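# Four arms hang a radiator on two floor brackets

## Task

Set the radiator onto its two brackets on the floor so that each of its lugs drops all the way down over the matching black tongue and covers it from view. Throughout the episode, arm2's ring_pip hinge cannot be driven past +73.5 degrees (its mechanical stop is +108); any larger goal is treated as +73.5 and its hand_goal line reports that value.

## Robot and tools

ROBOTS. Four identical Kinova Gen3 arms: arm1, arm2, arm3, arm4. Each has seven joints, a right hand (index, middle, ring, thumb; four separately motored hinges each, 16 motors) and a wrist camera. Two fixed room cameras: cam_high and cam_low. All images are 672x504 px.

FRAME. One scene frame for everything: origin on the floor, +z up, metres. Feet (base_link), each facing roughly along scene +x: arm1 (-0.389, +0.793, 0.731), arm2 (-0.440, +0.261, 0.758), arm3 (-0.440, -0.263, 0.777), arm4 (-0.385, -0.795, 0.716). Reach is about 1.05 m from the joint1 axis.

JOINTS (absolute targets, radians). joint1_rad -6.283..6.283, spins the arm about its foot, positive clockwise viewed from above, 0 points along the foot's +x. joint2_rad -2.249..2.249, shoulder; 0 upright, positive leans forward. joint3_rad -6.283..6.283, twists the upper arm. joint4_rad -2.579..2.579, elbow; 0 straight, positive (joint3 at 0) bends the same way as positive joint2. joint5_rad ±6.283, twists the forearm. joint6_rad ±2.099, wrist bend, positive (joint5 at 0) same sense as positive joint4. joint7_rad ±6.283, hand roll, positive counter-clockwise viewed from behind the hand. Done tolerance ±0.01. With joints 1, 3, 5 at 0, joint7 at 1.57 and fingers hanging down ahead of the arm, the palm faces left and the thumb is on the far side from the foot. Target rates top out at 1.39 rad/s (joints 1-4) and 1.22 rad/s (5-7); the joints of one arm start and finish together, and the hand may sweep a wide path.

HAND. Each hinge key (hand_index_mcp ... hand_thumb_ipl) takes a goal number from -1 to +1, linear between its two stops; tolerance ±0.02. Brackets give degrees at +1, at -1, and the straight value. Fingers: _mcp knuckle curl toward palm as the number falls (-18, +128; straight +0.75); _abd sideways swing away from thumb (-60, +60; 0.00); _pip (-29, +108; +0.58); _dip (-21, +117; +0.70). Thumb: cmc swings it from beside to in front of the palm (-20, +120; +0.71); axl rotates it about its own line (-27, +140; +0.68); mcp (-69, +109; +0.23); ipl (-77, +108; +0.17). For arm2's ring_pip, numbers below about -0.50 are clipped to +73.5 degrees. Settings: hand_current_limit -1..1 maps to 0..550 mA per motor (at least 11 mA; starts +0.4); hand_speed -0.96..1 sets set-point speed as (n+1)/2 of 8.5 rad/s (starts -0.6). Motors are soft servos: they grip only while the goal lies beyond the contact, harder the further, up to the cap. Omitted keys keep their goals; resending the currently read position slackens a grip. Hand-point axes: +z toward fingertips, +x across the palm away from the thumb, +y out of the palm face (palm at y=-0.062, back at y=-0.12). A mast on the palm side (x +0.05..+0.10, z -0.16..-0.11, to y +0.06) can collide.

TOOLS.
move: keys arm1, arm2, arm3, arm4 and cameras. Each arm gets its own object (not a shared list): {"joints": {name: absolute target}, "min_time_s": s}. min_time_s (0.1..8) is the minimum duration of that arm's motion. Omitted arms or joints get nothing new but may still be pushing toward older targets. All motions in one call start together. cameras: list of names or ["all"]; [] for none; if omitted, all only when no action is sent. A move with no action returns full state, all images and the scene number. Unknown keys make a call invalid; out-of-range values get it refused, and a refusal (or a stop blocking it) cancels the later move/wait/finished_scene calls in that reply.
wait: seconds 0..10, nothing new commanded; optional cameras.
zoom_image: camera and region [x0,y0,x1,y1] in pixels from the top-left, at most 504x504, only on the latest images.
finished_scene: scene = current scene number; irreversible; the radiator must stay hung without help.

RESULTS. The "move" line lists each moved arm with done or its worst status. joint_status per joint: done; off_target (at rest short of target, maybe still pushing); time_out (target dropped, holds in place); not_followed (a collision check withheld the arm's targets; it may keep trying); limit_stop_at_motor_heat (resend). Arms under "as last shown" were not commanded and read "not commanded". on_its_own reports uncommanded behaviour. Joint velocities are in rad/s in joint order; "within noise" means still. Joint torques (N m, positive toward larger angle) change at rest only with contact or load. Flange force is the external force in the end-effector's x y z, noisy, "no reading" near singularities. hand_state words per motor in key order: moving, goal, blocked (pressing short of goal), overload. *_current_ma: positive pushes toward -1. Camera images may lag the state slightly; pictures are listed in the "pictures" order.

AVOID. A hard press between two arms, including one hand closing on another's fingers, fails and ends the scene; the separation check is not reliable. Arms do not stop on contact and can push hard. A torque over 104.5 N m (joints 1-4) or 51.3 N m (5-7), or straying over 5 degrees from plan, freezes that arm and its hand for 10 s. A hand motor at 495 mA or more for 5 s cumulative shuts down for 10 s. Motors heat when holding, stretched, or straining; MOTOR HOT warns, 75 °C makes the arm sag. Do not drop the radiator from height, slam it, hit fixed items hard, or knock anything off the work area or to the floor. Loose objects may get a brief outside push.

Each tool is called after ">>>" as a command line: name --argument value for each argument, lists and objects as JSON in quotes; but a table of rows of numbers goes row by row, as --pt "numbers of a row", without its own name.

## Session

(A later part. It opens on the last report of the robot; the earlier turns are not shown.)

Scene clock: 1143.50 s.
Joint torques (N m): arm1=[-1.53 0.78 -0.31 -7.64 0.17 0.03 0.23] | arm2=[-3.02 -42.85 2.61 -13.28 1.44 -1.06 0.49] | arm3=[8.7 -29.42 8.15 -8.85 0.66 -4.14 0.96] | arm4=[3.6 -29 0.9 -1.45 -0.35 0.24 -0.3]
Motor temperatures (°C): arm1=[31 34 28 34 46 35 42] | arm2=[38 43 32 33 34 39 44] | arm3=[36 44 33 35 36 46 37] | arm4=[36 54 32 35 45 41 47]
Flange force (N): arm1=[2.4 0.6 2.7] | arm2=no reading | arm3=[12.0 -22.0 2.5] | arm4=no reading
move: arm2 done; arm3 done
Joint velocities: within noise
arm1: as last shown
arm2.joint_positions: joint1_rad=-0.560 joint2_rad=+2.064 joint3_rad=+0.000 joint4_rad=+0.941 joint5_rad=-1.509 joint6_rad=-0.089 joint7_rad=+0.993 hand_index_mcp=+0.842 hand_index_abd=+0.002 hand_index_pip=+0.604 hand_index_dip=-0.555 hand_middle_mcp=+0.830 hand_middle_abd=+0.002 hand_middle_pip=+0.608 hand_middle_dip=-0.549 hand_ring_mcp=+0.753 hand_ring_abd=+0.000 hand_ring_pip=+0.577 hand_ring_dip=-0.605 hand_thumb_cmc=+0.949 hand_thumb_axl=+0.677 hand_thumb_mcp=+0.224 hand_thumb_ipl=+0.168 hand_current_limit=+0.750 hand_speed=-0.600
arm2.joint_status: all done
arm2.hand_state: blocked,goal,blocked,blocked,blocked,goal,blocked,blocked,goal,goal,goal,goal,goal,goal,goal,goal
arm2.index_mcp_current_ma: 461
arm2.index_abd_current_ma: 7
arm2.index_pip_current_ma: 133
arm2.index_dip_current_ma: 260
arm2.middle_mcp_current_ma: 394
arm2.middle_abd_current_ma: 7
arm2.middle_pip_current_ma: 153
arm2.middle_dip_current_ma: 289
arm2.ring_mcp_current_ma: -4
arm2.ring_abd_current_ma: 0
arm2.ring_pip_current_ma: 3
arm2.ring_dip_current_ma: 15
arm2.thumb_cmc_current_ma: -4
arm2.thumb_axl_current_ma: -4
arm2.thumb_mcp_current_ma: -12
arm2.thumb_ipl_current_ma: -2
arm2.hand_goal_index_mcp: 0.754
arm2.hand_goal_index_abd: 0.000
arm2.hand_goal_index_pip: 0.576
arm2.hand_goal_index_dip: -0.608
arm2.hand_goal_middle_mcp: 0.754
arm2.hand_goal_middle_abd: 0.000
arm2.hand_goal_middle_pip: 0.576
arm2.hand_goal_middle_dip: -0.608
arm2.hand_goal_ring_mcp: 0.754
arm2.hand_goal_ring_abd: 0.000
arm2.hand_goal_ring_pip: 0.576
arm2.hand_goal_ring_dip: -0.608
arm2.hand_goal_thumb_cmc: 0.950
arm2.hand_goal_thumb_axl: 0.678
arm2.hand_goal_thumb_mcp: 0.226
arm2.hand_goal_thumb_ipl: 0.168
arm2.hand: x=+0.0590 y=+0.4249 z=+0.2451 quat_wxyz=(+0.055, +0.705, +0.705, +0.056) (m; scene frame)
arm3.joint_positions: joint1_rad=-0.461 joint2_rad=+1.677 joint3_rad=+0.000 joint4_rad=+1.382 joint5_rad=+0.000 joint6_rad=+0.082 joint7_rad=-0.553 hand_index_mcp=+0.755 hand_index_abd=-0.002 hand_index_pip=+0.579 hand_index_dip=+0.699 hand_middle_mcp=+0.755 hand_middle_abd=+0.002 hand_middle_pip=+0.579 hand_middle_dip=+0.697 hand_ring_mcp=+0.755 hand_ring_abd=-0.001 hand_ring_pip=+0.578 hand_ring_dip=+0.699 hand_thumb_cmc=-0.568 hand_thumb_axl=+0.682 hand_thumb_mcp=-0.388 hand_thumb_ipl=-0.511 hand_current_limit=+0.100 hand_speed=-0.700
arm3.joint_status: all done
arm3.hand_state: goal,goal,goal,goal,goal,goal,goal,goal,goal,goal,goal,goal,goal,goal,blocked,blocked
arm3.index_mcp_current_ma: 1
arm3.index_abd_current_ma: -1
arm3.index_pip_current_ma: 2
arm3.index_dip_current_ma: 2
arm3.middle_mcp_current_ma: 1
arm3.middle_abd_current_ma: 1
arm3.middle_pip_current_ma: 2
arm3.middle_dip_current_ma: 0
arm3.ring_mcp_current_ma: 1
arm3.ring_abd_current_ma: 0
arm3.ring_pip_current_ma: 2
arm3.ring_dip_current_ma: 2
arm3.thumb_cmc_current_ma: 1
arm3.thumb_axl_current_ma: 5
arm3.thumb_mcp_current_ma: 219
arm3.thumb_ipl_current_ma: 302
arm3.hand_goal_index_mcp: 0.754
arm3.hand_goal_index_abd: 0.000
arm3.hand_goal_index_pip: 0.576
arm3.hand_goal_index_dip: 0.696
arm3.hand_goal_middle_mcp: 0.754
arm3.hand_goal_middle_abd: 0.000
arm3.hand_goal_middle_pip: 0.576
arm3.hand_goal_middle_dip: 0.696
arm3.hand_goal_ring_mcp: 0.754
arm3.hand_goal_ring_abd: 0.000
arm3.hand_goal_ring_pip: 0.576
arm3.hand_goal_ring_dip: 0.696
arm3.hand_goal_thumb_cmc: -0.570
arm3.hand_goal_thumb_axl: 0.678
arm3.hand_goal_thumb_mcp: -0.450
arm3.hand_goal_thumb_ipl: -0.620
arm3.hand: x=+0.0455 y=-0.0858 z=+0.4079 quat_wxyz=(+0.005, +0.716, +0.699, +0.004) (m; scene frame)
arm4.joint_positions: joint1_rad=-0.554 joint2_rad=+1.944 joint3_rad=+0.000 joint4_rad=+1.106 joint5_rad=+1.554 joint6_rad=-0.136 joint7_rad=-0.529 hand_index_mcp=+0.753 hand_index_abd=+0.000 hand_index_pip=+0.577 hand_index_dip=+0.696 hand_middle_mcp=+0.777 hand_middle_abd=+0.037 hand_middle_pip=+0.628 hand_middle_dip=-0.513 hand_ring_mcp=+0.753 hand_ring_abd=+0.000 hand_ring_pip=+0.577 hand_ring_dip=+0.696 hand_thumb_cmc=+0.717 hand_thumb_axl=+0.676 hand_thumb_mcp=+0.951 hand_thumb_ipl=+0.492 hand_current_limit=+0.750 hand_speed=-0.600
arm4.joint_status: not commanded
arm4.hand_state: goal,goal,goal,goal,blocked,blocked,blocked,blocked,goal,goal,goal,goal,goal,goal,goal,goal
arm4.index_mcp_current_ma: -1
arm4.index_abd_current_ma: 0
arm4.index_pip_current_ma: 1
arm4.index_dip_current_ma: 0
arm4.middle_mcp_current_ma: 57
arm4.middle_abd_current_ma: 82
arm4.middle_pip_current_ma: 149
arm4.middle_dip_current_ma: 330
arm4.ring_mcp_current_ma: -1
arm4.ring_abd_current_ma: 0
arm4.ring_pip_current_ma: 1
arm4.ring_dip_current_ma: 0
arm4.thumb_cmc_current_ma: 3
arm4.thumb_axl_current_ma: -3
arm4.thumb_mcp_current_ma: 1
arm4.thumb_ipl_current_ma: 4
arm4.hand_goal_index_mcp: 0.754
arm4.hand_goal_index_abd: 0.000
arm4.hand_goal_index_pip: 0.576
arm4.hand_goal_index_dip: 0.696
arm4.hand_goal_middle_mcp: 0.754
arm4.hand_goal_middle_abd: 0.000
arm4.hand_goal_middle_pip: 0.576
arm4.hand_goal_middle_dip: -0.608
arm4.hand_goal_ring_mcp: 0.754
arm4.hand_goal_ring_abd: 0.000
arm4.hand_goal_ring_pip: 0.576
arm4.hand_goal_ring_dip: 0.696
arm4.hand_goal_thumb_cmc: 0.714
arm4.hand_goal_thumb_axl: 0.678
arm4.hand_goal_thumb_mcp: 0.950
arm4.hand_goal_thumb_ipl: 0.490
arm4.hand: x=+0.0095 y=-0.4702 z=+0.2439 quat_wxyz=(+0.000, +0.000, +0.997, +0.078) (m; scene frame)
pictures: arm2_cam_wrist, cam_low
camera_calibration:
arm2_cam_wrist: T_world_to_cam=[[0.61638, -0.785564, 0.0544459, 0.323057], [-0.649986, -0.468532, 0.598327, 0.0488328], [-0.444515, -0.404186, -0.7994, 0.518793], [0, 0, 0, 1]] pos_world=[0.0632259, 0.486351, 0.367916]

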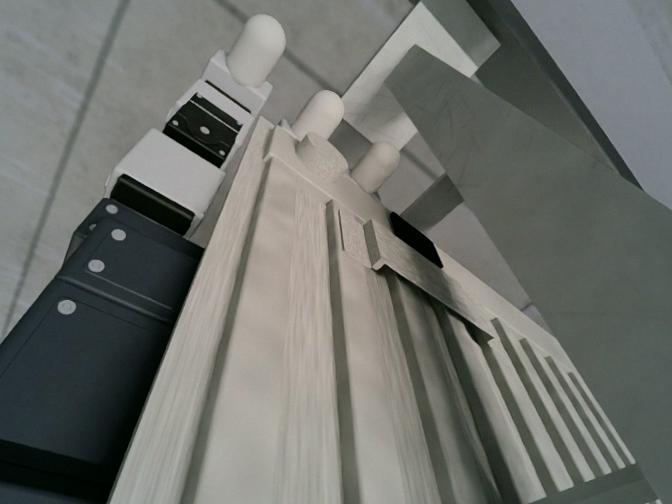

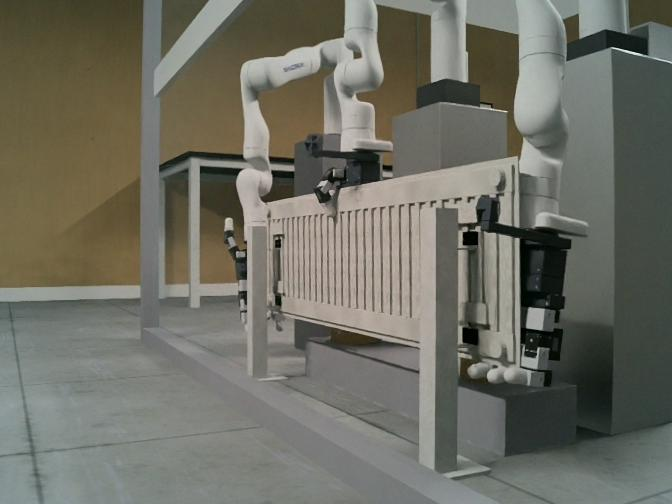

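>>> move --arm2 '{"joints":{"joint1_rad":-0.5611,"joint2_rad":2.0935,"joint3_rad":0,"joint4_rad":0.8966,"joint5_rad":-1.6787,"joint6_rad":-0.0891,"joint7_rad":1.1628},"min_time_s":2}' --arm4 '{"joints":{"joint1_rad":-0.5544,"joint2_rad":1.971,"joint3_rad":0,"joint4_rad":1.0649,"joint5_rad":1.6559,"joint6_rad":-0.1366,"joint7_rad":-0.6319},"min_time_s":2}' --arm3 '{"joints":{"joint1_rad":-0.462,"joint2_rad":1.7013,"joint3_rad":0,"joint4_rad":1.3576,"joint5_rad":0,"joint6_rad":0.0827,"joint7_rad":-0.554},"min_time_s":2}' --cameras '["arm2_cam_wrist","cam_low","cam_high"]'

>>> zoom_image --camera "arm2_cam_wrist" --region '[350, 160, 520, 330]'

>>> zoom_image --camera "cam_low" --region '[440, 200, 520, 280]'

>>> zoom_image --camera "cam_low" --region '[440, 280, 520, 360]'

>>> zoom_image --camera "cam_low" --region '[235, 210, 305, 280]'

>>> zoom_image --camera "cam_low" --region '[235, 270, 305, 340]'

Scene clock: 1179.10 s.
Joint torques (N m): arm1=[-1.52 0.69 -0.14 -7.61 0.16 0.03 0.28] | arm2=[-4.14 -37.97 0.38 -8.82 0.99 0.95 0.23] | arm3=[5.8 -26.38 3.83 -4.24 0.14 -1.98 0.62] | arm4=[4.23 -29.47 1.75 -2.3 -0.38 0.91 -0.39]
Motor temperatures (°C): arm1=[31 34 28 34 46 35 42] | arm2=[38 43 32 33 34 39 44] | arm3=[36 45 34 35 36 46 37] | arm4=[36 53 32 35 45 41 47]
Flange force (N): arm1=[1.9 1.2 2.4] | arm2=no reading | arm3=[9.7 -10.9 7.1] | arm4=no reading
move: arm2 done; arm3 done; arm4 done
Joint velocities: within noise
arm1: as last shown
arm2.joint_positions: joint1_rad=-0.561 joint2_rad=+2.093 joint3_rad=+0.000 joint4_rad=+0.897 joint5_rad=-1.679 joint6_rad=-0.089 joint7_rad=+1.163 hand_index_mcp=+0.843 hand_index_abd=+0.002 hand_index_pip=+0.604 hand_index_dip=-0.555 hand_middle_mcp=+0.830 hand_middle_abd=+0.002 hand_middle_pip=+0.608 hand_middle_dip=-0.549 hand_ring_mcp=+0.753 hand_ring_abd=+0.000 hand_ring_pip=+0.577 hand_ring_dip=-0.605 hand_thumb_cmc=+0.949 hand_thumb_axl=+0.677 hand_thumb_mcp=+0.224 hand_thumb_ipl=+0.168 hand_current_limit=+0.750 hand_speed=-0.600
arm2.joint_status: all done
arm2.hand_state: blocked,goal,blocked,blocked,blocked,goal,blocked,blocked,goal,goal,goal,goal,goal,goal,goal,goal
arm2.index_mcp_current_ma: 462
arm2.index_abd_current_ma: 9
arm2.index_pip_current_ma: 133
arm2.index_dip_current_ma: 260
arm2.middle_mcp_current_ma: 395
arm2.middle_abd_current_ma: 8
arm2.middle_pip_current_ma: 152
arm2.middle_dip_current_ma: 289
arm2.ring_mcp_current_ma: -4
arm2.ring_abd_current_ma: 0
arm2.ring_pip_current_ma: 3
arm2.ring_dip_current_ma: 15
arm2.thumb_cmc_current_ma: -4
arm2.thumb_axl_current_ma: -4
arm2.thumb_mcp_current_ma: -12
arm2.thumb_ipl_current_ma: -2
arm2.hand_goal_index_mcp: 0.754
arm2.hand_goal_index_abd: 0.000
arm2.hand_goal_index_pip: 0.576
arm2.hand_goal_index_dip: -0.608
arm2.hand_goal_middle_mcp: 0.754
arm2.hand_goal_middle_abd: 0.000
arm2.hand_goal_middle_pip: 0.576
arm2.hand_goal_middle_dip: -0.608
arm2.hand_goal_ring_mcp: 0.754
arm2.hand_goal_ring_abd: 0.000
arm2.hand_goal_ring_pip: 0.576
arm2.hand_goal_ring_dip: -0.608
arm2.hand_goal_thumb_cmc: 0.950
arm2.hand_goal_thumb_axl: 0.678
arm2.hand_goal_thumb_mcp: 0.226
arm2.hand_goal_thumb_ipl: 0.168
arm2.hand: x=+0.0575 y=+0.4250 z=+0.2351 quat_wxyz=(+0.055, +0.705, +0.705, +0.056) (m; scene frame)
arm3.joint_positions: joint1_rad=-0.462 joint2_rad=+1.701 joint3_rad=+0.000 joint4_rad=+1.358 joint5_rad=+0.000 joint6_rad=+0.083 joint7_rad=-0.554 hand_index_mcp=+0.755 hand_index_abd=-0.002 hand_index_pip=+0.579 hand_index_dip=+0.699 hand_middle_mcp=+0.755 hand_middle_abd=+0.002 hand_middle_pip=+0.579 hand_middle_dip=+0.697 hand_ring_mcp=+0.755 hand_ring_abd=-0.001 hand_ring_pip=+0.578 hand_ring_dip=+0.699 hand_thumb_cmc=-0.568 hand_thumb_axl=+0.682 hand_thumb_mcp=-0.388 hand_thumb_ipl=-0.511 hand_current_limit=+0.100 hand_speed=-0.700
arm3.joint_status: all done
arm3.hand_state: goal,goal,goal,goal,goal,goal,goal,goal,goal,goal,goal,goal,goal,goal,blocked,blocked
arm3.index_mcp_current_ma: 1
arm3.index_abd_current_ma: -1
arm3.index_pip_current_ma: 2
arm3.index_dip_current_ma: 2
arm3.middle_mcp_current_ma: 1
arm3.middle_abd_current_ma: 1
arm3.middle_pip_current_ma: 2
arm3.middle_dip_current_ma: 0
arm3.ring_mcp_current_ma: 1
arm3.ring_abd_current_ma: 0
arm3.ring_pip_current_ma: 2
arm3.ring_dip_current_ma: 2
arm3.thumb_cmc_current_ma: 1
arm3.thumb_axl_current_ma: 5
arm3.thumb_mcp_current_ma: 219
arm3.thumb_ipl_current_ma: 303
arm3.hand_goal_index_mcp: 0.754
arm3.hand_goal_index_abd: 0.000
arm3.hand_goal_index_pip: 0.576
arm3.hand_goal_index_dip: 0.696
arm3.hand_goal_middle_mcp: 0.754
arm3.hand_goal_middle_abd: 0.000
arm3.hand_goal_middle_pip: 0.576
arm3.hand_goal_middle_dip: 0.696
arm3.hand_goal_ring_mcp: 0.754
arm3.hand_goal_ring_abd: 0.000
arm3.hand_goal_ring_pip: 0.576
arm3.hand_goal_ring_dip: 0.696
arm3.hand_goal_thumb_cmc: -0.570
arm3.hand_goal_thumb_axl: 0.678
arm3.hand_goal_thumb_mcp: -0.450
arm3.hand_goal_thumb_ipl: -0.620
arm3.hand: x=+0.0447 y=-0.0857 z=+0.3980 quat_wxyz=(+0.005, +0.716, +0.699, +0.004) (m; scene frame)
arm4.joint_positions: joint1_rad=-0.554 joint2_rad=+1.971 joint3_rad=+0.000 joint4_rad=+1.065 joint5_rad=+1.656 joint6_rad=-0.137 joint7_rad=-0.632 hand_index_mcp=+0.753 hand_index_abd=+0.000 hand_index_pip=+0.577 hand_index_dip=+0.696 hand_middle_mcp=+0.778 hand_middle_abd=+0.036 hand_middle_pip=+0.628 hand_middle_dip=-0.513 hand_ring_mcp=+0.753 hand_ring_abd=+0.000 hand_ring_pip=+0.577 hand_ring_dip=+0.696 hand_thumb_cmc=+0.717 hand_thumb_axl=+0.676 hand_thumb_mcp=+0.951 hand_thumb_ipl=+0.492 hand_current_limit=+0.750 hand_speed=-0.600
arm4.joint_status: all done
arm4.hand_state: goal,goal,goal,goal,blocked,blocked,blocked,blocked,goal,goal,goal,goal,goal,goal,goal,goal
arm4.index_mcp_current_ma: -1
arm4.index_abd_current_ma: 0
arm4.index_pip_current_ma: 1
arm4.index_dip_current_ma: 0
arm4.middle_mcp_current_ma: 59
arm4.middle_abd_current_ma: 80
arm4.middle_pip_current_ma: 149
arm4.middle_dip_current_ma: 330
arm4.ring_mcp_current_ma: -1
arm4.ring_abd_current_ma: 0
arm4.ring_pip_current_ma: 1
arm4.ring_dip_current_ma: 0
arm4.thumb_cmc_current_ma: 3
arm4.thumb_axl_current_ma: -3
arm4.thumb_mcp_current_ma: 1
arm4.thumb_ipl_current_ma: 4
arm4.hand_goal_index_mcp: 0.754
arm4.hand_goal_index_abd: 0.000
arm4.hand_goal_index_pip: 0.576
arm4.hand_goal_index_dip: 0.696
arm4.hand_goal_middle_mcp: 0.754
arm4.hand_goal_middle_abd: 0.000
arm4.hand_goal_middle_pip: 0.576
arm4.hand_goal_middle_dip: -0.608
arm4.hand_goal_ring_mcp: 0.754
arm4.hand_goal_ring_abd: 0.000
arm4.hand_goal_ring_pip: 0.576
arm4.hand_goal_ring_dip: 0.696
arm4.hand_goal_thumb_cmc: 0.714
arm4.hand_goal_thumb_axl: 0.678
arm4.hand_goal_thumb_mcp: 0.950
arm4.hand_goal_thumb_ipl: 0.490
arm4.hand: x=+0.0094 y=-0.4702 z=+0.2338 quat_wxyz=(+0.000, +0.000, +0.997, +0.078) (m; scene frame)
pictures: arm2_cam_wrist, cam_high, cam_low
camera_calibration:
arm2_cam_wrist: T_world_to_cam=[[0.616345, -0.785596, 0.0543831, 0.324645], [-0.650007, -0.468551, 0.59829, 0.0539119], [-0.444533, -0.404103, -0.799432, 0.510145], [0, 0, 0, 1]] pos_world=[0.0617259, 0.486451, 0.357916]

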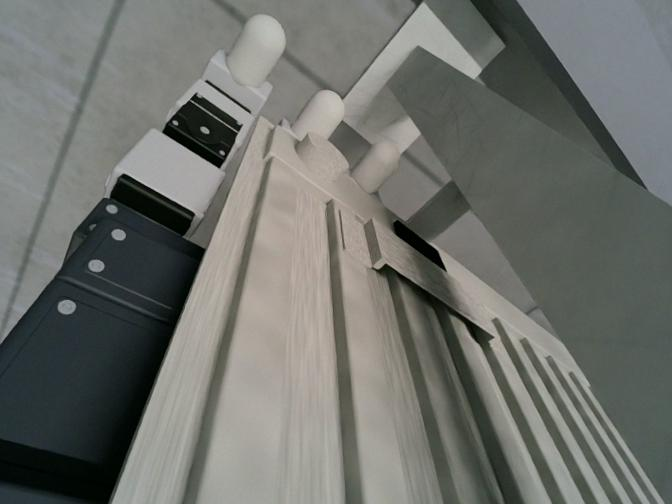

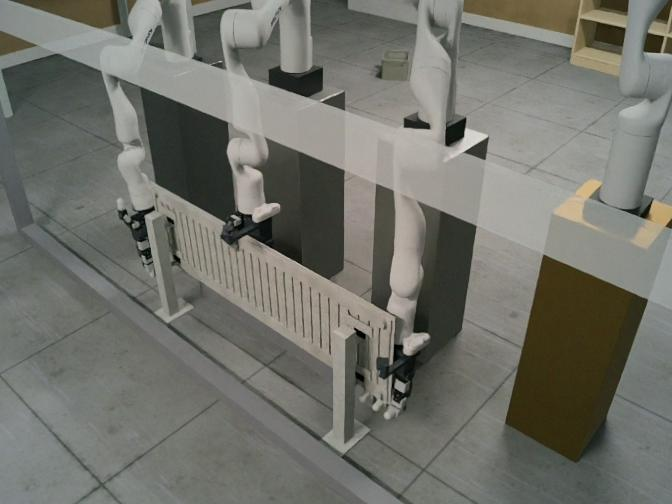

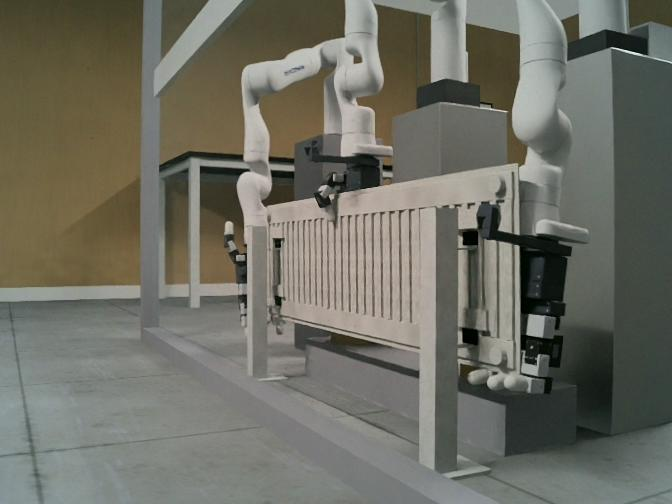

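Scaled by 2.965.

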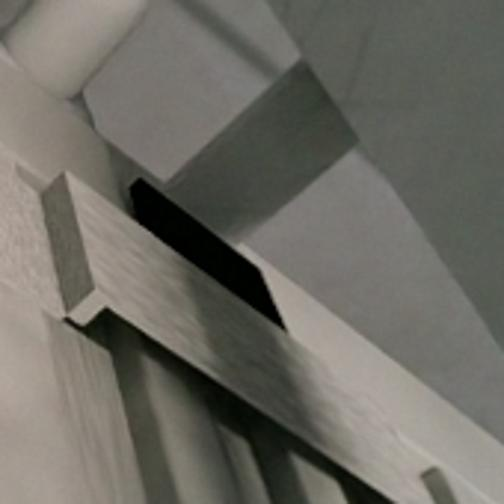

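Scaled by 6.300.

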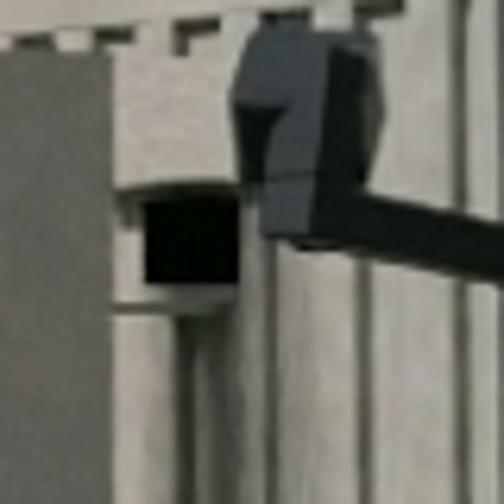

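Scaled by 6.300.

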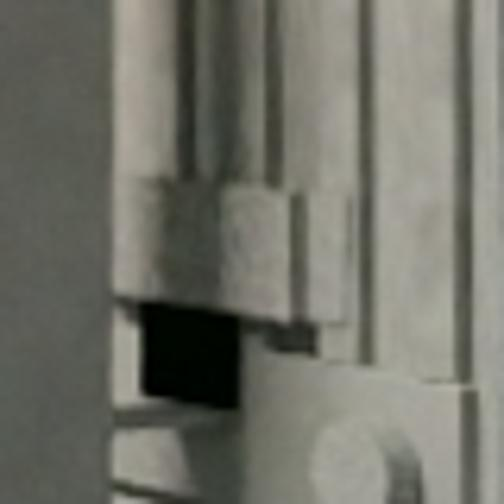

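Scaled by 7.200.

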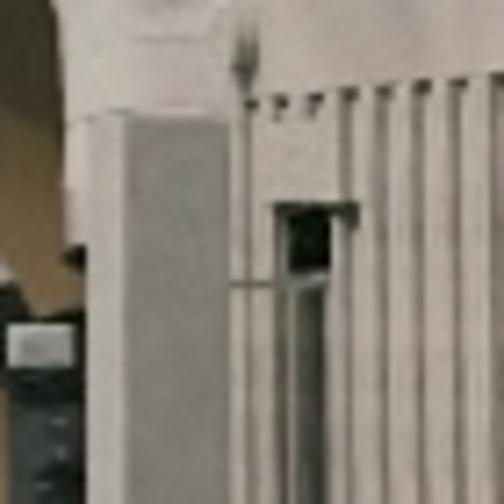

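Scaled by 7.200.

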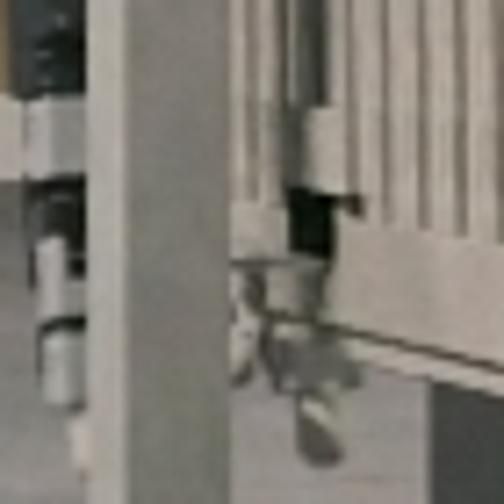

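>>> move --arm2 '{"joints":{"joint1_rad":-0.5609,"joint2_rad":2.1242,"joint3_rad":0,"joint4_rad":0.8444,"joint5_rad":-1.9078,"joint6_rad":-0.0939,"joint7_rad":1.393},"min_time_s":2}' --arm4 '{"joints":{"joint1_rad":-0.5544,"joint2_rad":1.9984,"joint3_rad":0,"joint4_rad":1.0223,"joint5_rad":1.765,"joint6_rad":-0.1387,"joint7_rad":-0.742},"min_time_s":2}' --arm3 '{"joints":{"joint1_rad":-0.4622,"joint2_rad":1.7256,"joint3_rad":0,"joint4_rad":1.329,"joint5_rad":0,"joint6_rad":0.087,"joint7_rad":-0.5542},"min_time_s":2}' --cameras '["arm2_cam_wrist","cam_low","cam_high"]'

>>> zoom_image --camera "arm2_cam_wrist" --region '[350, 160, 520, 330]'

>>> zoom_image --camera "cam_low" --region '[440, 200, 520, 280]'

>>> zoom_image --camera "cam_low" --region '[440, 280, 520, 360]'

>>> zoom_image --camera "cam_low" --region '[235, 210, 305, 280]'

>>> zoom_image --camera "cam_low" --region '[235, 270, 305, 340]'

Scene clock: 1209.27 s.
Joint torques (N m): arm1=[-1.54 0.71 -0.19 -7.64 0.21 0.08 0.26] | arm2=[-4.1 -37.57 0.53 -8.79 0.96 1.69 0.24] | arm3=[5.8 -26.57 3.79 -5.03 0.18 -2.27 0.65] | arm4=[4.35 -29.53 1.77 -2.54 -0.37 1.05 -0.37]
Motor temperatures (°C): arm1=[31 34 28 34 46 35 42] | arm2=[38 43 32 33 34 39 44] | arm3=[36 45 33 35 36 46 37] | arm4=[36 52 32 35 45 41 47]
Flange force (N): arm1=[2.0 1.1 2.7] | arm2=no reading | arm3=[9.0 -12.4 5.5] | arm4=no reading
move: arm2 done; arm3 done; arm4 done
Joint velocities: within noise
arm1: as last shown
arm2.joint_positions: joint1_rad=-0.561 joint2_rad=+2.124 joint3_rad=+0.000 joint4_rad=+0.844 joint5_rad=-1.908 joint6_rad=-0.094 joint7_rad=+1.393 hand_index_mcp=+0.843 hand_index_abd=+0.003 hand_index_pip=+0.604 hand_index_dip=-0.555 hand_middle_mcp=+0.830 hand_middle_abd=+0.002 hand_middle_pip=+0.608 hand_middle_dip=-0.549 hand_ring_mcp=+0.753 hand_ring_abd=+0.000 hand_ring_pip=+0.577 hand_ring_dip=-0.605 hand_thumb_cmc=+0.949 hand_thumb_axl=+0.677 hand_thumb_mcp=+0.224 hand_thumb_ipl=+0.168 hand_current_limit=+0.750 hand_speed=-0.600
arm2.joint_status: all done
arm2.hand_state: blocked,goal,blocked,blocked,blocked,goal,blocked,blocked,goal,goal,goal,goal,goal,goal,goal,goal
arm2.index_mcp_current_ma: 462
arm2.index_abd_current_ma: 11
arm2.index_pip_current_ma: 133
arm2.index_dip_current_ma: 260
arm2.middle_mcp_current_ma: 395
arm2.middle_abd_current_ma: 10
arm2.middle_pip_current_ma: 152
arm2.middle_dip_current_ma: 289
arm2.ring_mcp_current_ma: -4
arm2.ring_abd_current_ma: 0
arm2.ring_pip_current_ma: 3
arm2.ring_dip_current_ma: 15
arm2.thumb_cmc_current_ma: -4
arm2.thumb_axl_current_ma: -4
arm2.thumb_mcp_current_ma: -12
arm2.thumb_ipl_current_ma: -2
arm2.hand_goal_index_mcp: 0.754
arm2.hand_goal_index_abd: 0.000
arm2.hand_goal_index_pip: 0.576
arm2.hand_goal_index_dip: -0.608
arm2.hand_goal_middle_mcp: 0.754
arm2.hand_goal_middle_abd: 0.000
arm2.hand_goal_middle_pip: 0.576
arm2.hand_goal_middle_dip: -0.608
arm2.hand_goal_ring_mcp: 0.754
arm2.hand_goal_ring_abd: 0.000
arm2.hand_goal_ring_pip: 0.576
arm2.hand_goal_ring_dip: -0.608
arm2.hand_goal_thumb_cmc: 0.950
arm2.hand_goal_thumb_axl: 0.678
arm2.hand_goal_thumb_mcp: 0.226
arm2.hand_goal_thumb_ipl: 0.168
arm2.hand: x=+0.0574 y=+0.4251 z=+0.2250 quat_wxyz=(+0.055, +0.705, +0.705, +0.056) (m; scene frame)
arm3.joint_positions: joint1_rad=-0.462 joint2_rad=+1.726 joint3_rad=+0.000 joint4_rad=+1.329 joint5_rad=+0.000 joint6_rad=+0.087 joint7_rad=-0.554 hand_index_mcp=+0.755 hand_index_abd=-0.002 hand_index_pip=+0.579 hand_index_dip=+0.699 hand_middle_mcp=+0.755 hand_middle_abd=+0.002 hand_middle_pip=+0.579 hand_middle_dip=+0.697 hand_ring_mcp=+0.755 hand_ring_abd=-0.001 hand_ring_pip=+0.578 hand_ring_dip=+0.699 hand_thumb_cmc=-0.568 hand_thumb_axl=+0.682 hand_thumb_mcp=-0.388 hand_thumb_ipl=-0.511 hand_current_limit=+0.100 hand_speed=-0.700
arm3.joint_status: all done
arm3.hand_state: goal,goal,goal,goal,goal,goal,goal,goal,goal,goal,goal,goal,goal,goal,blocked,blocked
arm3.index_mcp_current_ma: 1
arm3.index_abd_current_ma: -1
arm3.index_pip_current_ma: 2
arm3.index_dip_current_ma: 2
arm3.middle_mcp_current_ma: 1
arm3.middle_abd_current_ma: 1
arm3.middle_pip_current_ma: 2
arm3.middle_dip_current_ma: 0
arm3.ring_mcp_current_ma: 1
arm3.ring_abd_current_ma: 0
arm3.ring_pip_current_ma: 2
arm3.ring_dip_current_ma: 2
arm3.thumb_cmc_current_ma: 1
arm3.thumb_axl_current_ma: 5
arm3.thumb_mcp_current_ma: 219
arm3.thumb_ipl_current_ma: 302
arm3.hand_goal_index_mcp: 0.754
arm3.hand_goal_index_abd: 0.000
arm3.hand_goal_index_pip: 0.576
arm3.hand_goal_index_dip: 0.696
arm3.hand_goal_middle_mcp: 0.754
arm3.hand_goal_middle_abd: 0.000
arm3.hand_goal_middle_pip: 0.576
arm3.hand_goal_middle_dip: 0.696
arm3.hand_goal_ring_mcp: 0.754
arm3.hand_goal_ring_abd: 0.000
arm3.hand_goal_ring_pip: 0.576
arm3.hand_goal_ring_dip: 0.696
arm3.hand_goal_thumb_cmc: -0.570
arm3.hand_goal_thumb_axl: 0.678
arm3.hand_goal_thumb_mcp: -0.450
arm3.hand_goal_thumb_ipl: -0.620
arm3.hand: x=+0.0447 y=-0.0857 z=+0.3880 quat_wxyz=(+0.005, +0.716, +0.699, +0.004) (m; scene frame)
arm4.joint_positions: joint1_rad=-0.554 joint2_rad=+1.998 joint3_rad=+0.000 joint4_rad=+1.022 joint5_rad=+1.765 joint6_rad=-0.139 joint7_rad=-0.742 hand_index_mcp=+0.753 hand_index_abd=+0.000 hand_index_pip=+0.577 hand_index_dip=+0.696 hand_middle_mcp=+0.778 hand_middle_abd=+0.036 hand_middle_pip=+0.628 hand_middle_dip=-0.513 hand_ring_mcp=+0.753 hand_ring_abd=+0.000 hand_ring_pip=+0.577 hand_ring_dip=+0.696 hand_thumb_cmc=+0.717 hand_thumb_axl=+0.676 hand_thumb_mcp=+0.951 hand_thumb_ipl=+0.492 hand_current_limit=+0.750 hand_speed=-0.600
arm4.joint_status: all done
arm4.hand_state: goal,goal,goal,goal,blocked,blocked,blocked,blocked,goal,goal,goal,goal,goal,goal,goal,goal
arm4.index_mcp_current_ma: -1
arm4.index_abd_current_ma: 0
arm4.index_pip_current_ma: 1
arm4.index_dip_current_ma: 0
arm4.middle_mcp_current_ma: 59
arm4.middle_abd_current_ma: 79
arm4.middle_pip_current_ma: 149
arm4.middle_dip_current_ma: 330
arm4.ring_mcp_current_ma: -1
arm4.ring_abd_current_ma: 0
arm4.ring_pip_current_ma: 1
arm4.ring_dip_current_ma: 0
arm4.thumb_cmc_current_ma: 3
arm4.thumb_axl_current_ma: -3
arm4.thumb_mcp_current_ma: 1
arm4.thumb_ipl_current_ma: 4
arm4.hand_goal_index_mcp: 0.754
arm4.hand_goal_index_abd: 0.000
arm4.hand_goal_index_pip: 0.576
arm4.hand_goal_index_dip: 0.696
arm4.hand_goal_middle_mcp: 0.754
arm4.hand_goal_middle_abd: 0.000
arm4.hand_goal_middle_pip: 0.576
arm4.hand_goal_middle_dip: -0.608
arm4.hand_goal_ring_mcp: 0.754
arm4.hand_goal_ring_abd: 0.000
arm4.hand_goal_ring_pip: 0.576
arm4.hand_goal_ring_dip: 0.696
arm4.hand_goal_thumb_cmc: 0.714
arm4.hand_goal_thumb_axl: 0.678
arm4.hand_goal_thumb_mcp: 0.950
arm4.hand_goal_thumb_ipl: 0.490
arm4.hand: x=+0.0093 y=-0.4702 z=+0.2238 quat_wxyz=(+0.000, +0.000, +0.997, +0.078) (m; scene frame)
pictures: arm2_cam_wrist, cam_high, cam_low
camera_calibration:
arm2_cam_wrist: T_world_to_cam=[[0.616297, -0.78563, 0.054434, 0.325336], [-0.650028, -0.468466, 0.598333, 0.0598811], [-0.444568, -0.404135, -0.799396, 0.502072], [0, 0, 0, 1]] pos_world=[0.0616259, 0.486551, 0.347816]

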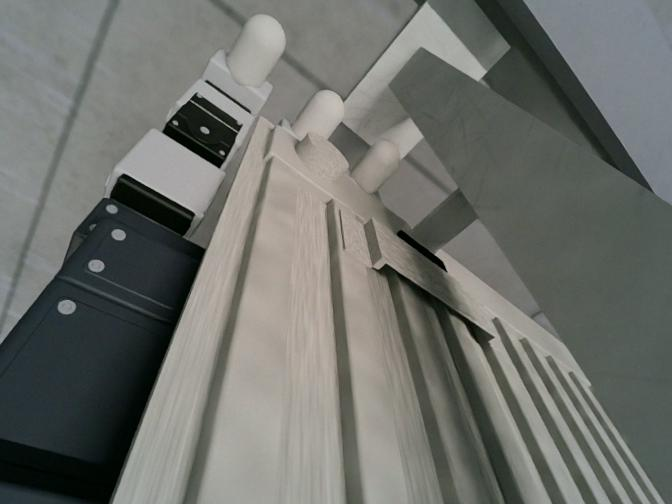

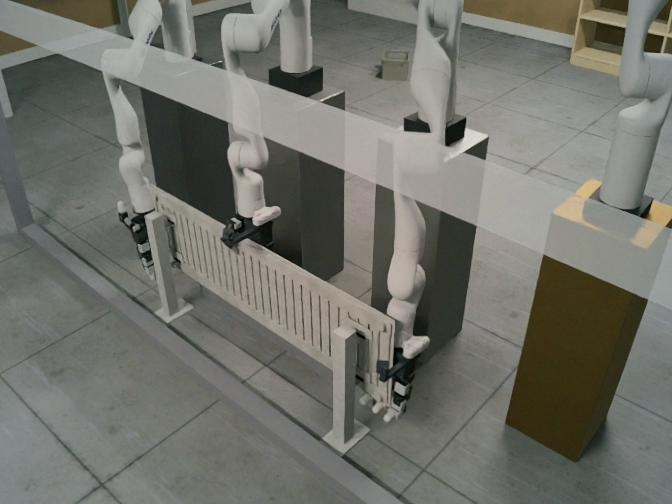

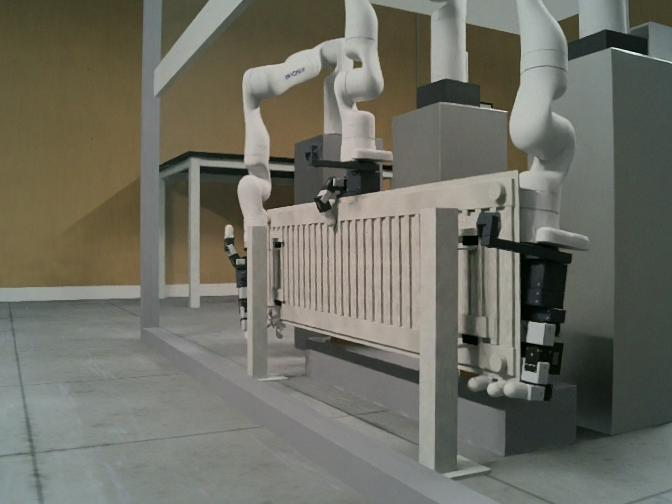

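Scaled by 2.965.

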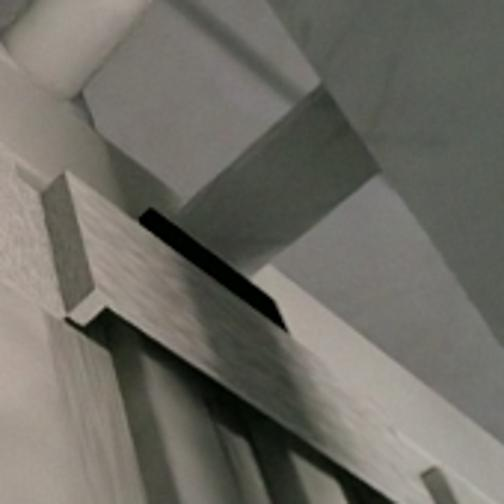

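Scaled by 6.300.

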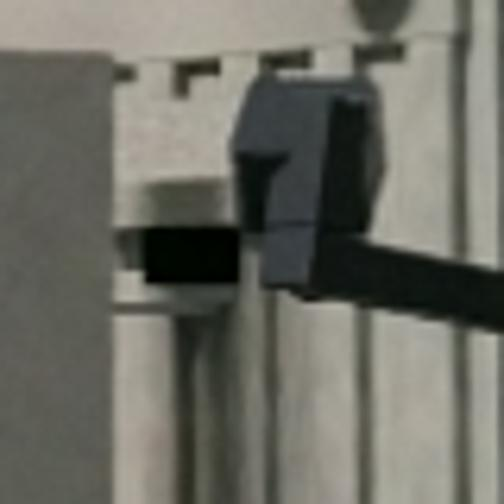

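Scaled by 6.300.

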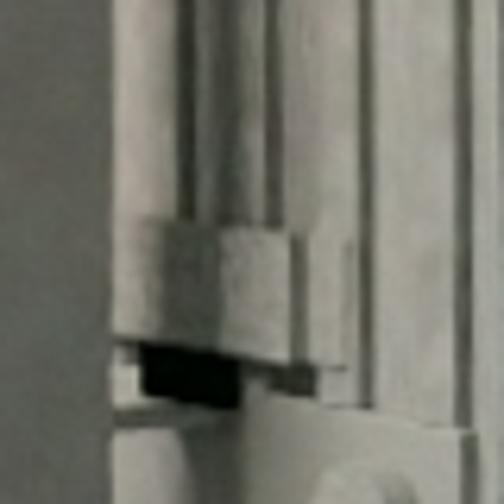

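Scaled by 7.200.

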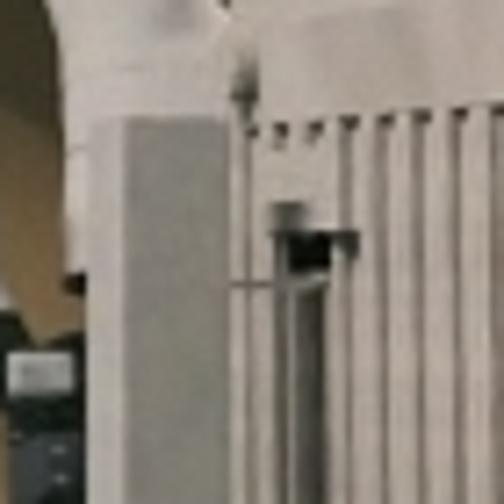

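Scaled by 7.200.

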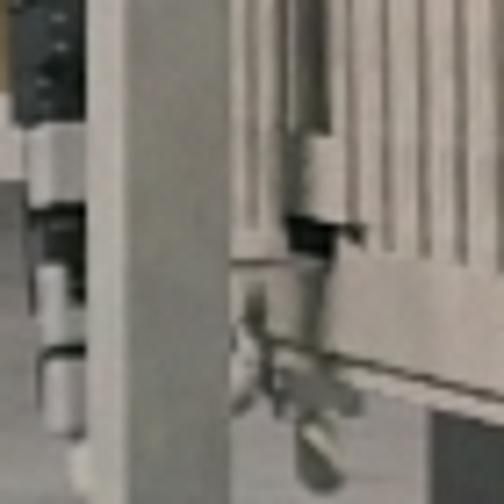

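>>> move --arm2 '{"joints":{"joint1_rad":-0.5607,"joint2_rad":2.1498,"joint3_rad":0,"joint4_rad":0.8,"joint5_rad":-2.0827,"joint6_rad":-0.1016,"joint7_rad":1.569},"min_time_s":2}' --arm4 '{"joints":{"joint1_rad":-0.5544,"joint2_rad":2.0208,"joint3_rad":0,"joint4_rad":0.9867,"joint5_rad":1.8555,"joint6_rad":-0.1418,"joint7_rad":-0.8334},"min_time_s":2}' --arm3 '{"joints":{"joint1_rad":-0.4623,"joint2_rad":1.7453,"joint3_rad":0,"joint4_rad":1.3055,"joint5_rad":0,"joint6_rad":0.0908,"joint7_rad":-0.5543},"min_time_s":2}' --cameras '["arm2_cam_wrist","arm3_cam_wrist","cam_low","cam_high"]'

>>> zoom_image --camera "arm2_cam_wrist" --region '[350, 160, 520, 330]'

>>> zoom_image --camera "cam_low" --region '[440, 200, 520, 280]'

>>> zoom_image --camera "cam_low" --region '[440, 280, 520, 360]'

>>> zoom_image --camera "cam_low" --region '[235, 210, 305, 280]'

>>> zoom_image --camera "cam_low" --region '[235, 270, 305, 340]'

Scene clock: 1234.17 s.
Joint torques (N m): arm1=[-1.46 0.69 -0.27 -7.65 0.14 0.08 0.25] | arm2=[-4.21 -37.52 0.45 -8.89 0.93 2.28 0.17] | arm3=[5.94 -26.12 3.96 -5.33 0.24 -2.46 0.71] | arm4=[4.35 -29.95 1.64 -2.87 -0.35 1.19 -0.36]
Motor temperatures (°C): arm1=[31 34 28 34 46 35 42] | arm2=[38 43 32 33 34 39 44] | arm3=[36 44 33 35 36 46 37] | arm4=[36 51 32 35 45 41 47]
Flange force (N): arm1=[2.1 0.6 2.7] | arm2=no reading | arm3=[9.2 -13.0 3.7] | arm4=no reading
move: arm2 done; arm3 done; arm4 done
Joint velocities: within noise
arm1: as last shown
arm2.joint_positions: joint1_rad=-0.561 joint2_rad=+2.150 joint3_rad=+0.000 joint4_rad=+0.800 joint5_rad=-2.083 joint6_rad=-0.102 joint7_rad=+1.569 hand_index_mcp=+0.843 hand_index_abd=+0.003 hand_index_pip=+0.604 hand_index_dip=-0.555 hand_middle_mcp=+0.830 hand_middle_abd=+0.002 hand_middle_pip=+0.608 hand_middle_dip=-0.549 hand_ring_mcp=+0.753 hand_ring_abd=+0.000 hand_ring_pip=+0.577 hand_ring_dip=-0.605 hand_thumb_cmc=+0.949 hand_thumb_axl=+0.677 hand_thumb_mcp=+0.224 hand_thumb_ipl=+0.168 hand_current_limit=+0.750 hand_speed=-0.600
arm2.joint_status: all done
arm2.hand_state: blocked,goal,blocked,blocked,blocked,goal,blocked,blocked,goal,goal,goal,goal,goal,goal,goal,goal
arm2.index_mcp_current_ma: 462
arm2.index_abd_current_ma: 11
arm2.index_pip_current_ma: 133
arm2.index_dip_current_ma: 260
arm2.middle_mcp_current_ma: 395
arm2.middle_abd_current_ma: 10
arm2.middle_pip_current_ma: 152
arm2.middle_dip_current_ma: 289
arm2.ring_mcp_current_ma: -4
arm2.ring_abd_current_ma: 0
arm2.ring_pip_current_ma: 3
arm2.ring_dip_current_ma: 15
arm2.thumb_cmc_current_ma: -4
arm2.thumb_axl_current_ma: -4
arm2.thumb_mcp_current_ma: -12
arm2.thumb_ipl_current_ma: -2
arm2.hand_goal_index_mcp: 0.754
arm2.hand_goal_index_abd: 0.000
arm2.hand_goal_index_pip: 0.576
arm2.hand_goal_index_dip: -0.608
arm2.hand_goal_middle_mcp: 0.754
arm2.hand_goal_middle_abd: 0.000
arm2.hand_goal_middle_pip: 0.576
arm2.hand_goal_middle_dip: -0.608
arm2.hand_goal_ring_mcp: 0.754
arm2.hand_goal_ring_abd: 0.000
arm2.hand_goal_ring_pip: 0.576
arm2.hand_goal_ring_dip: -0.608
arm2.hand_goal_thumb_cmc: 0.950
arm2.hand_goal_thumb_axl: 0.678
arm2.hand_goal_thumb_mcp: 0.226
arm2.hand_goal_thumb_ipl: 0.168
arm2.hand: x=+0.0574 y=+0.4252 z=+0.2170 quat_wxyz=(+0.055, +0.705, +0.705, +0.056) (m; scene frame)
arm3.joint_positions: joint1_rad=-0.462 joint2_rad=+1.745 joint3_rad=+0.000 joint4_rad=+1.306 joint5_rad=+0.000 joint6_rad=+0.091 joint7_rad=-0.554 hand_index_mcp=+0.755 hand_index_abd=-0.002 hand_index_pip=+0.579 hand_index_dip=+0.699 hand_middle_mcp=+0.755 hand_middle_abd=+0.002 hand_middle_pip=+0.579 hand_middle_dip=+0.697 hand_ring_mcp=+0.755 hand_ring_abd=-0.001 hand_ring_pip=+0.578 hand_ring_dip=+0.699 hand_thumb_cmc=-0.568 hand_thumb_axl=+0.682 hand_thumb_mcp=-0.388 hand_thumb_ipl=-0.511 hand_current_limit=+0.100 hand_speed=-0.700
arm3.joint_status: all done
arm3.hand_state: goal,goal,goal,goal,goal,goal,goal,goal,goal,goal,goal,goal,goal,goal,blocked,blocked
arm3.index_mcp_current_ma: 1
arm3.index_abd_current_ma: -1
arm3.index_pip_current_ma: 2
arm3.index_dip_current_ma: 2
arm3.middle_mcp_current_ma: 1
arm3.middle_abd_current_ma: 1
arm3.middle_pip_current_ma: 2
arm3.middle_dip_current_ma: 0
arm3.ring_mcp_current_ma: 1
arm3.ring_abd_current_ma: 0
arm3.ring_pip_current_ma: 2
arm3.ring_dip_current_ma: 2
arm3.thumb_cmc_current_ma: 1
arm3.thumb_axl_current_ma: 5
arm3.thumb_mcp_current_ma: 219
arm3.thumb_ipl_current_ma: 302
arm3.hand_goal_index_mcp: 0.754
arm3.hand_goal_index_abd: 0.000
arm3.hand_goal_index_pip: 0.576
arm3.hand_goal_index_dip: 0.696
arm3.hand_goal_middle_mcp: 0.754
arm3.hand_goal_middle_abd: 0.000
arm3.hand_goal_middle_pip: 0.576
arm3.hand_goal_middle_dip: 0.696
arm3.hand_goal_ring_mcp: 0.754
arm3.hand_goal_ring_abd: 0.000
arm3.hand_goal_ring_pip: 0.576
arm3.hand_goal_ring_dip: 0.696
arm3.hand_goal_thumb_cmc: -0.570
arm3.hand_goal_thumb_axl: 0.678
arm3.hand_goal_thumb_mcp: -0.450
arm3.hand_goal_thumb_ipl: -0.620
arm3.hand: x=+0.0446 y=-0.0858 z=+0.3799 quat_wxyz=(+0.005, +0.716, +0.699, +0.004) (m; scene frame)
arm4.joint_positions: joint1_rad=-0.554 joint2_rad=+2.021 joint3_rad=+0.000 joint4_rad=+0.987 joint5_rad=+1.856 joint6_rad=-0.142 joint7_rad=-0.833 hand_index_mcp=+0.753 hand_index_abd=+0.000 hand_index_pip=+0.577 hand_index_dip=+0.696 hand_middle_mcp=+0.778 hand_middle_abd=+0.035 hand_middle_pip=+0.628 hand_middle_dip=-0.513 hand_ring_mcp=+0.753 hand_ring_abd=+0.000 hand_ring_pip=+0.577 hand_ring_dip=+0.696 hand_thumb_cmc=+0.717 hand_thumb_axl=+0.676 hand_thumb_mcp=+0.951 hand_thumb_ipl=+0.492 hand_current_limit=+0.750 hand_speed=-0.600
arm4.joint_status: all done
arm4.hand_state: goal,goal,goal,goal,blocked,blocked,blocked,blocked,goal,goal,goal,goal,goal,goal,goal,goal
arm4.index_mcp_current_ma: -1
arm4.index_abd_current_ma: 0
arm4.index_pip_current_ma: 1
arm4.index_dip_current_ma: 0
arm4.middle_mcp_current_ma: 59
arm4.middle_abd_current_ma: 77
arm4.middle_pip_current_ma: 149
arm4.middle_dip_current_ma: 330
arm4.ring_mcp_current_ma: -1
arm4.ring_abd_current_ma: 0
arm4.ring_pip_current_ma: 1
arm4.ring_dip_current_ma: 0
arm4.thumb_cmc_current_ma: 3
arm4.thumb_axl_current_ma: -3
arm4.thumb_mcp_current_ma: 1
arm4.thumb_ipl_current_ma: 4
arm4.hand_goal_index_mcp: 0.754
arm4.hand_goal_index_abd: 0.000
arm4.hand_goal_index_pip: 0.576
arm4.hand_goal_index_dip: 0.696
arm4.hand_goal_middle_mcp: 0.754
arm4.hand_goal_middle_abd: 0.000
arm4.hand_goal_middle_pip: 0.576
arm4.hand_goal_middle_dip: -0.608
arm4.hand_goal_ring_mcp: 0.754
arm4.hand_goal_ring_abd: 0.000
arm4.hand_goal_ring_pip: 0.576
arm4.hand_goal_ring_dip: 0.696
arm4.hand_goal_thumb_cmc: 0.714
arm4.hand_goal_thumb_axl: 0.678
arm4.hand_goal_thumb_mcp: 0.950
arm4.hand_goal_thumb_ipl: 0.490
arm4.hand: x=+0.0093 y=-0.4702 z=+0.2158 quat_wxyz=(+0.000, +0.000, +0.997, +0.078) (m; scene frame)
pictures: arm2_cam_wrist, arm3_cam_wrist, cam_high, cam_low
camera_calibration:
arm2_cam_wrist: T_world_to_cam=[[0.616459, -0.785503, 0.0544485, 0.325773], [-0.649967, -0.46862, 0.598279, 0.064804], [-0.444434, -0.404204, -0.799435, 0.495756], [0, 0, 0, 1]] pos_world=[0.0616259, 0.48665, 0.339816]
arm3_cam_wrist: T_world_to_cam=[[0.597119, -0.798753, 0.0737755, -0.0956049], [-0.601634, -0.385124, 0.699797, -0.317649], [-0.530553, -0.462248, -0.710521, 0.385123], [0, 0, 0, 1]] pos_world=[0.0703068, -0.0206768, 0.502981]

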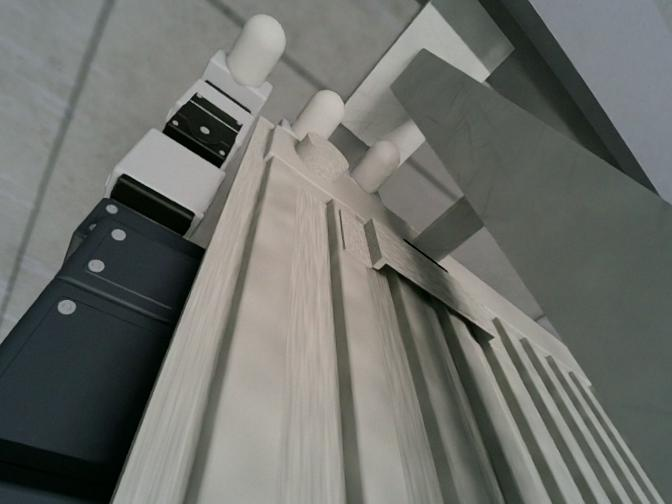

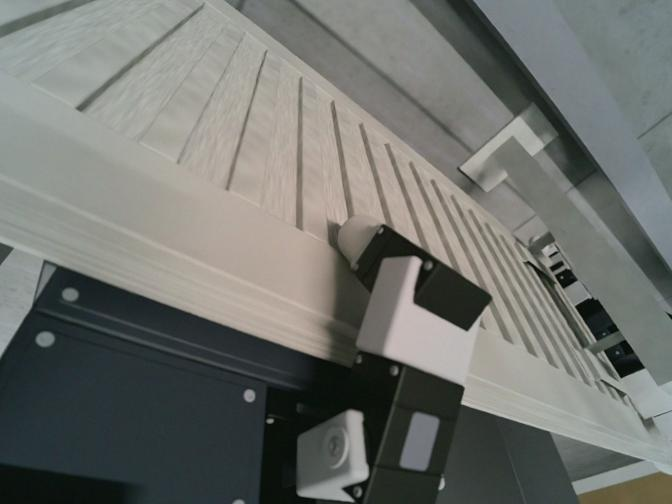

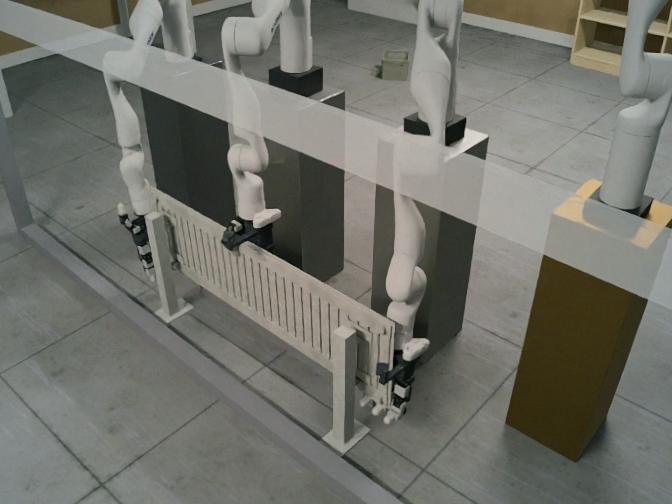

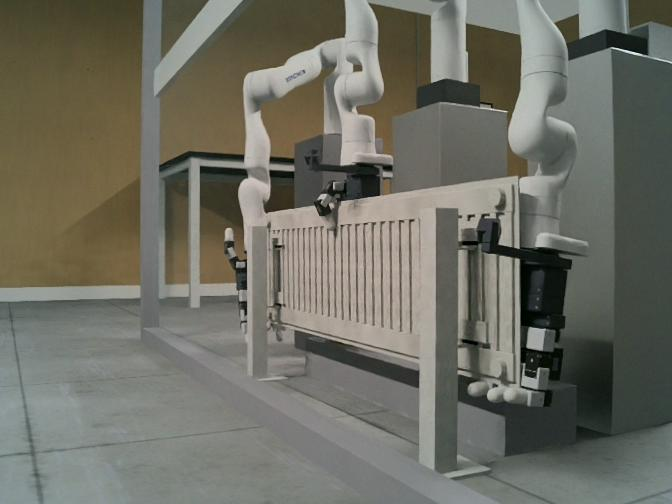

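Scaled by 2.965.

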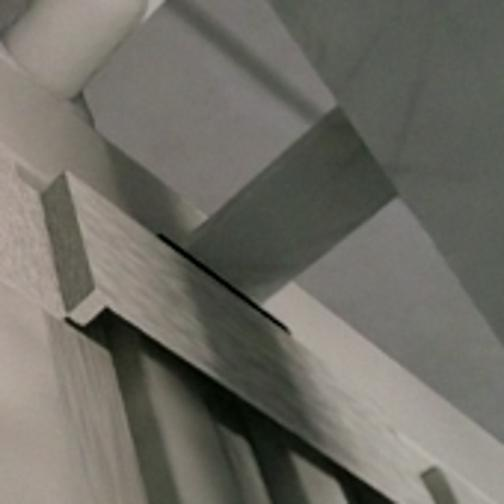

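Scaled by 6.300.

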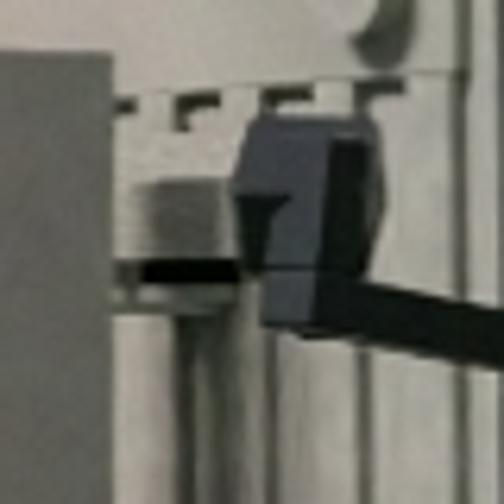

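Scaled by 6.300.

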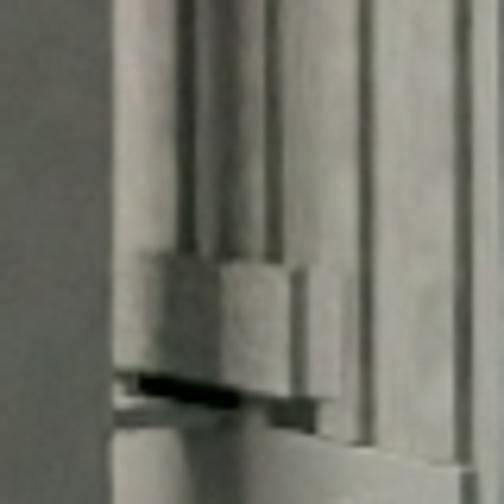

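Scaled by 7.200.

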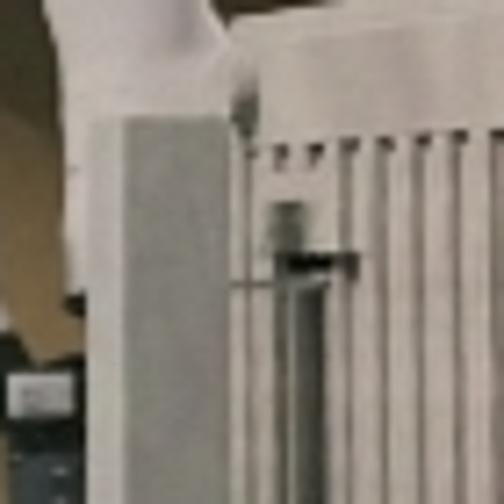

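Scaled by 7.200.

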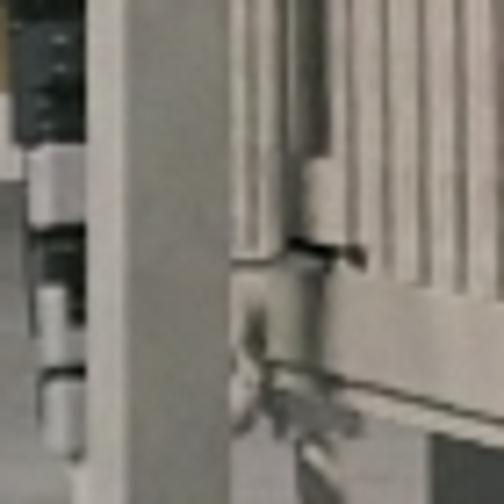

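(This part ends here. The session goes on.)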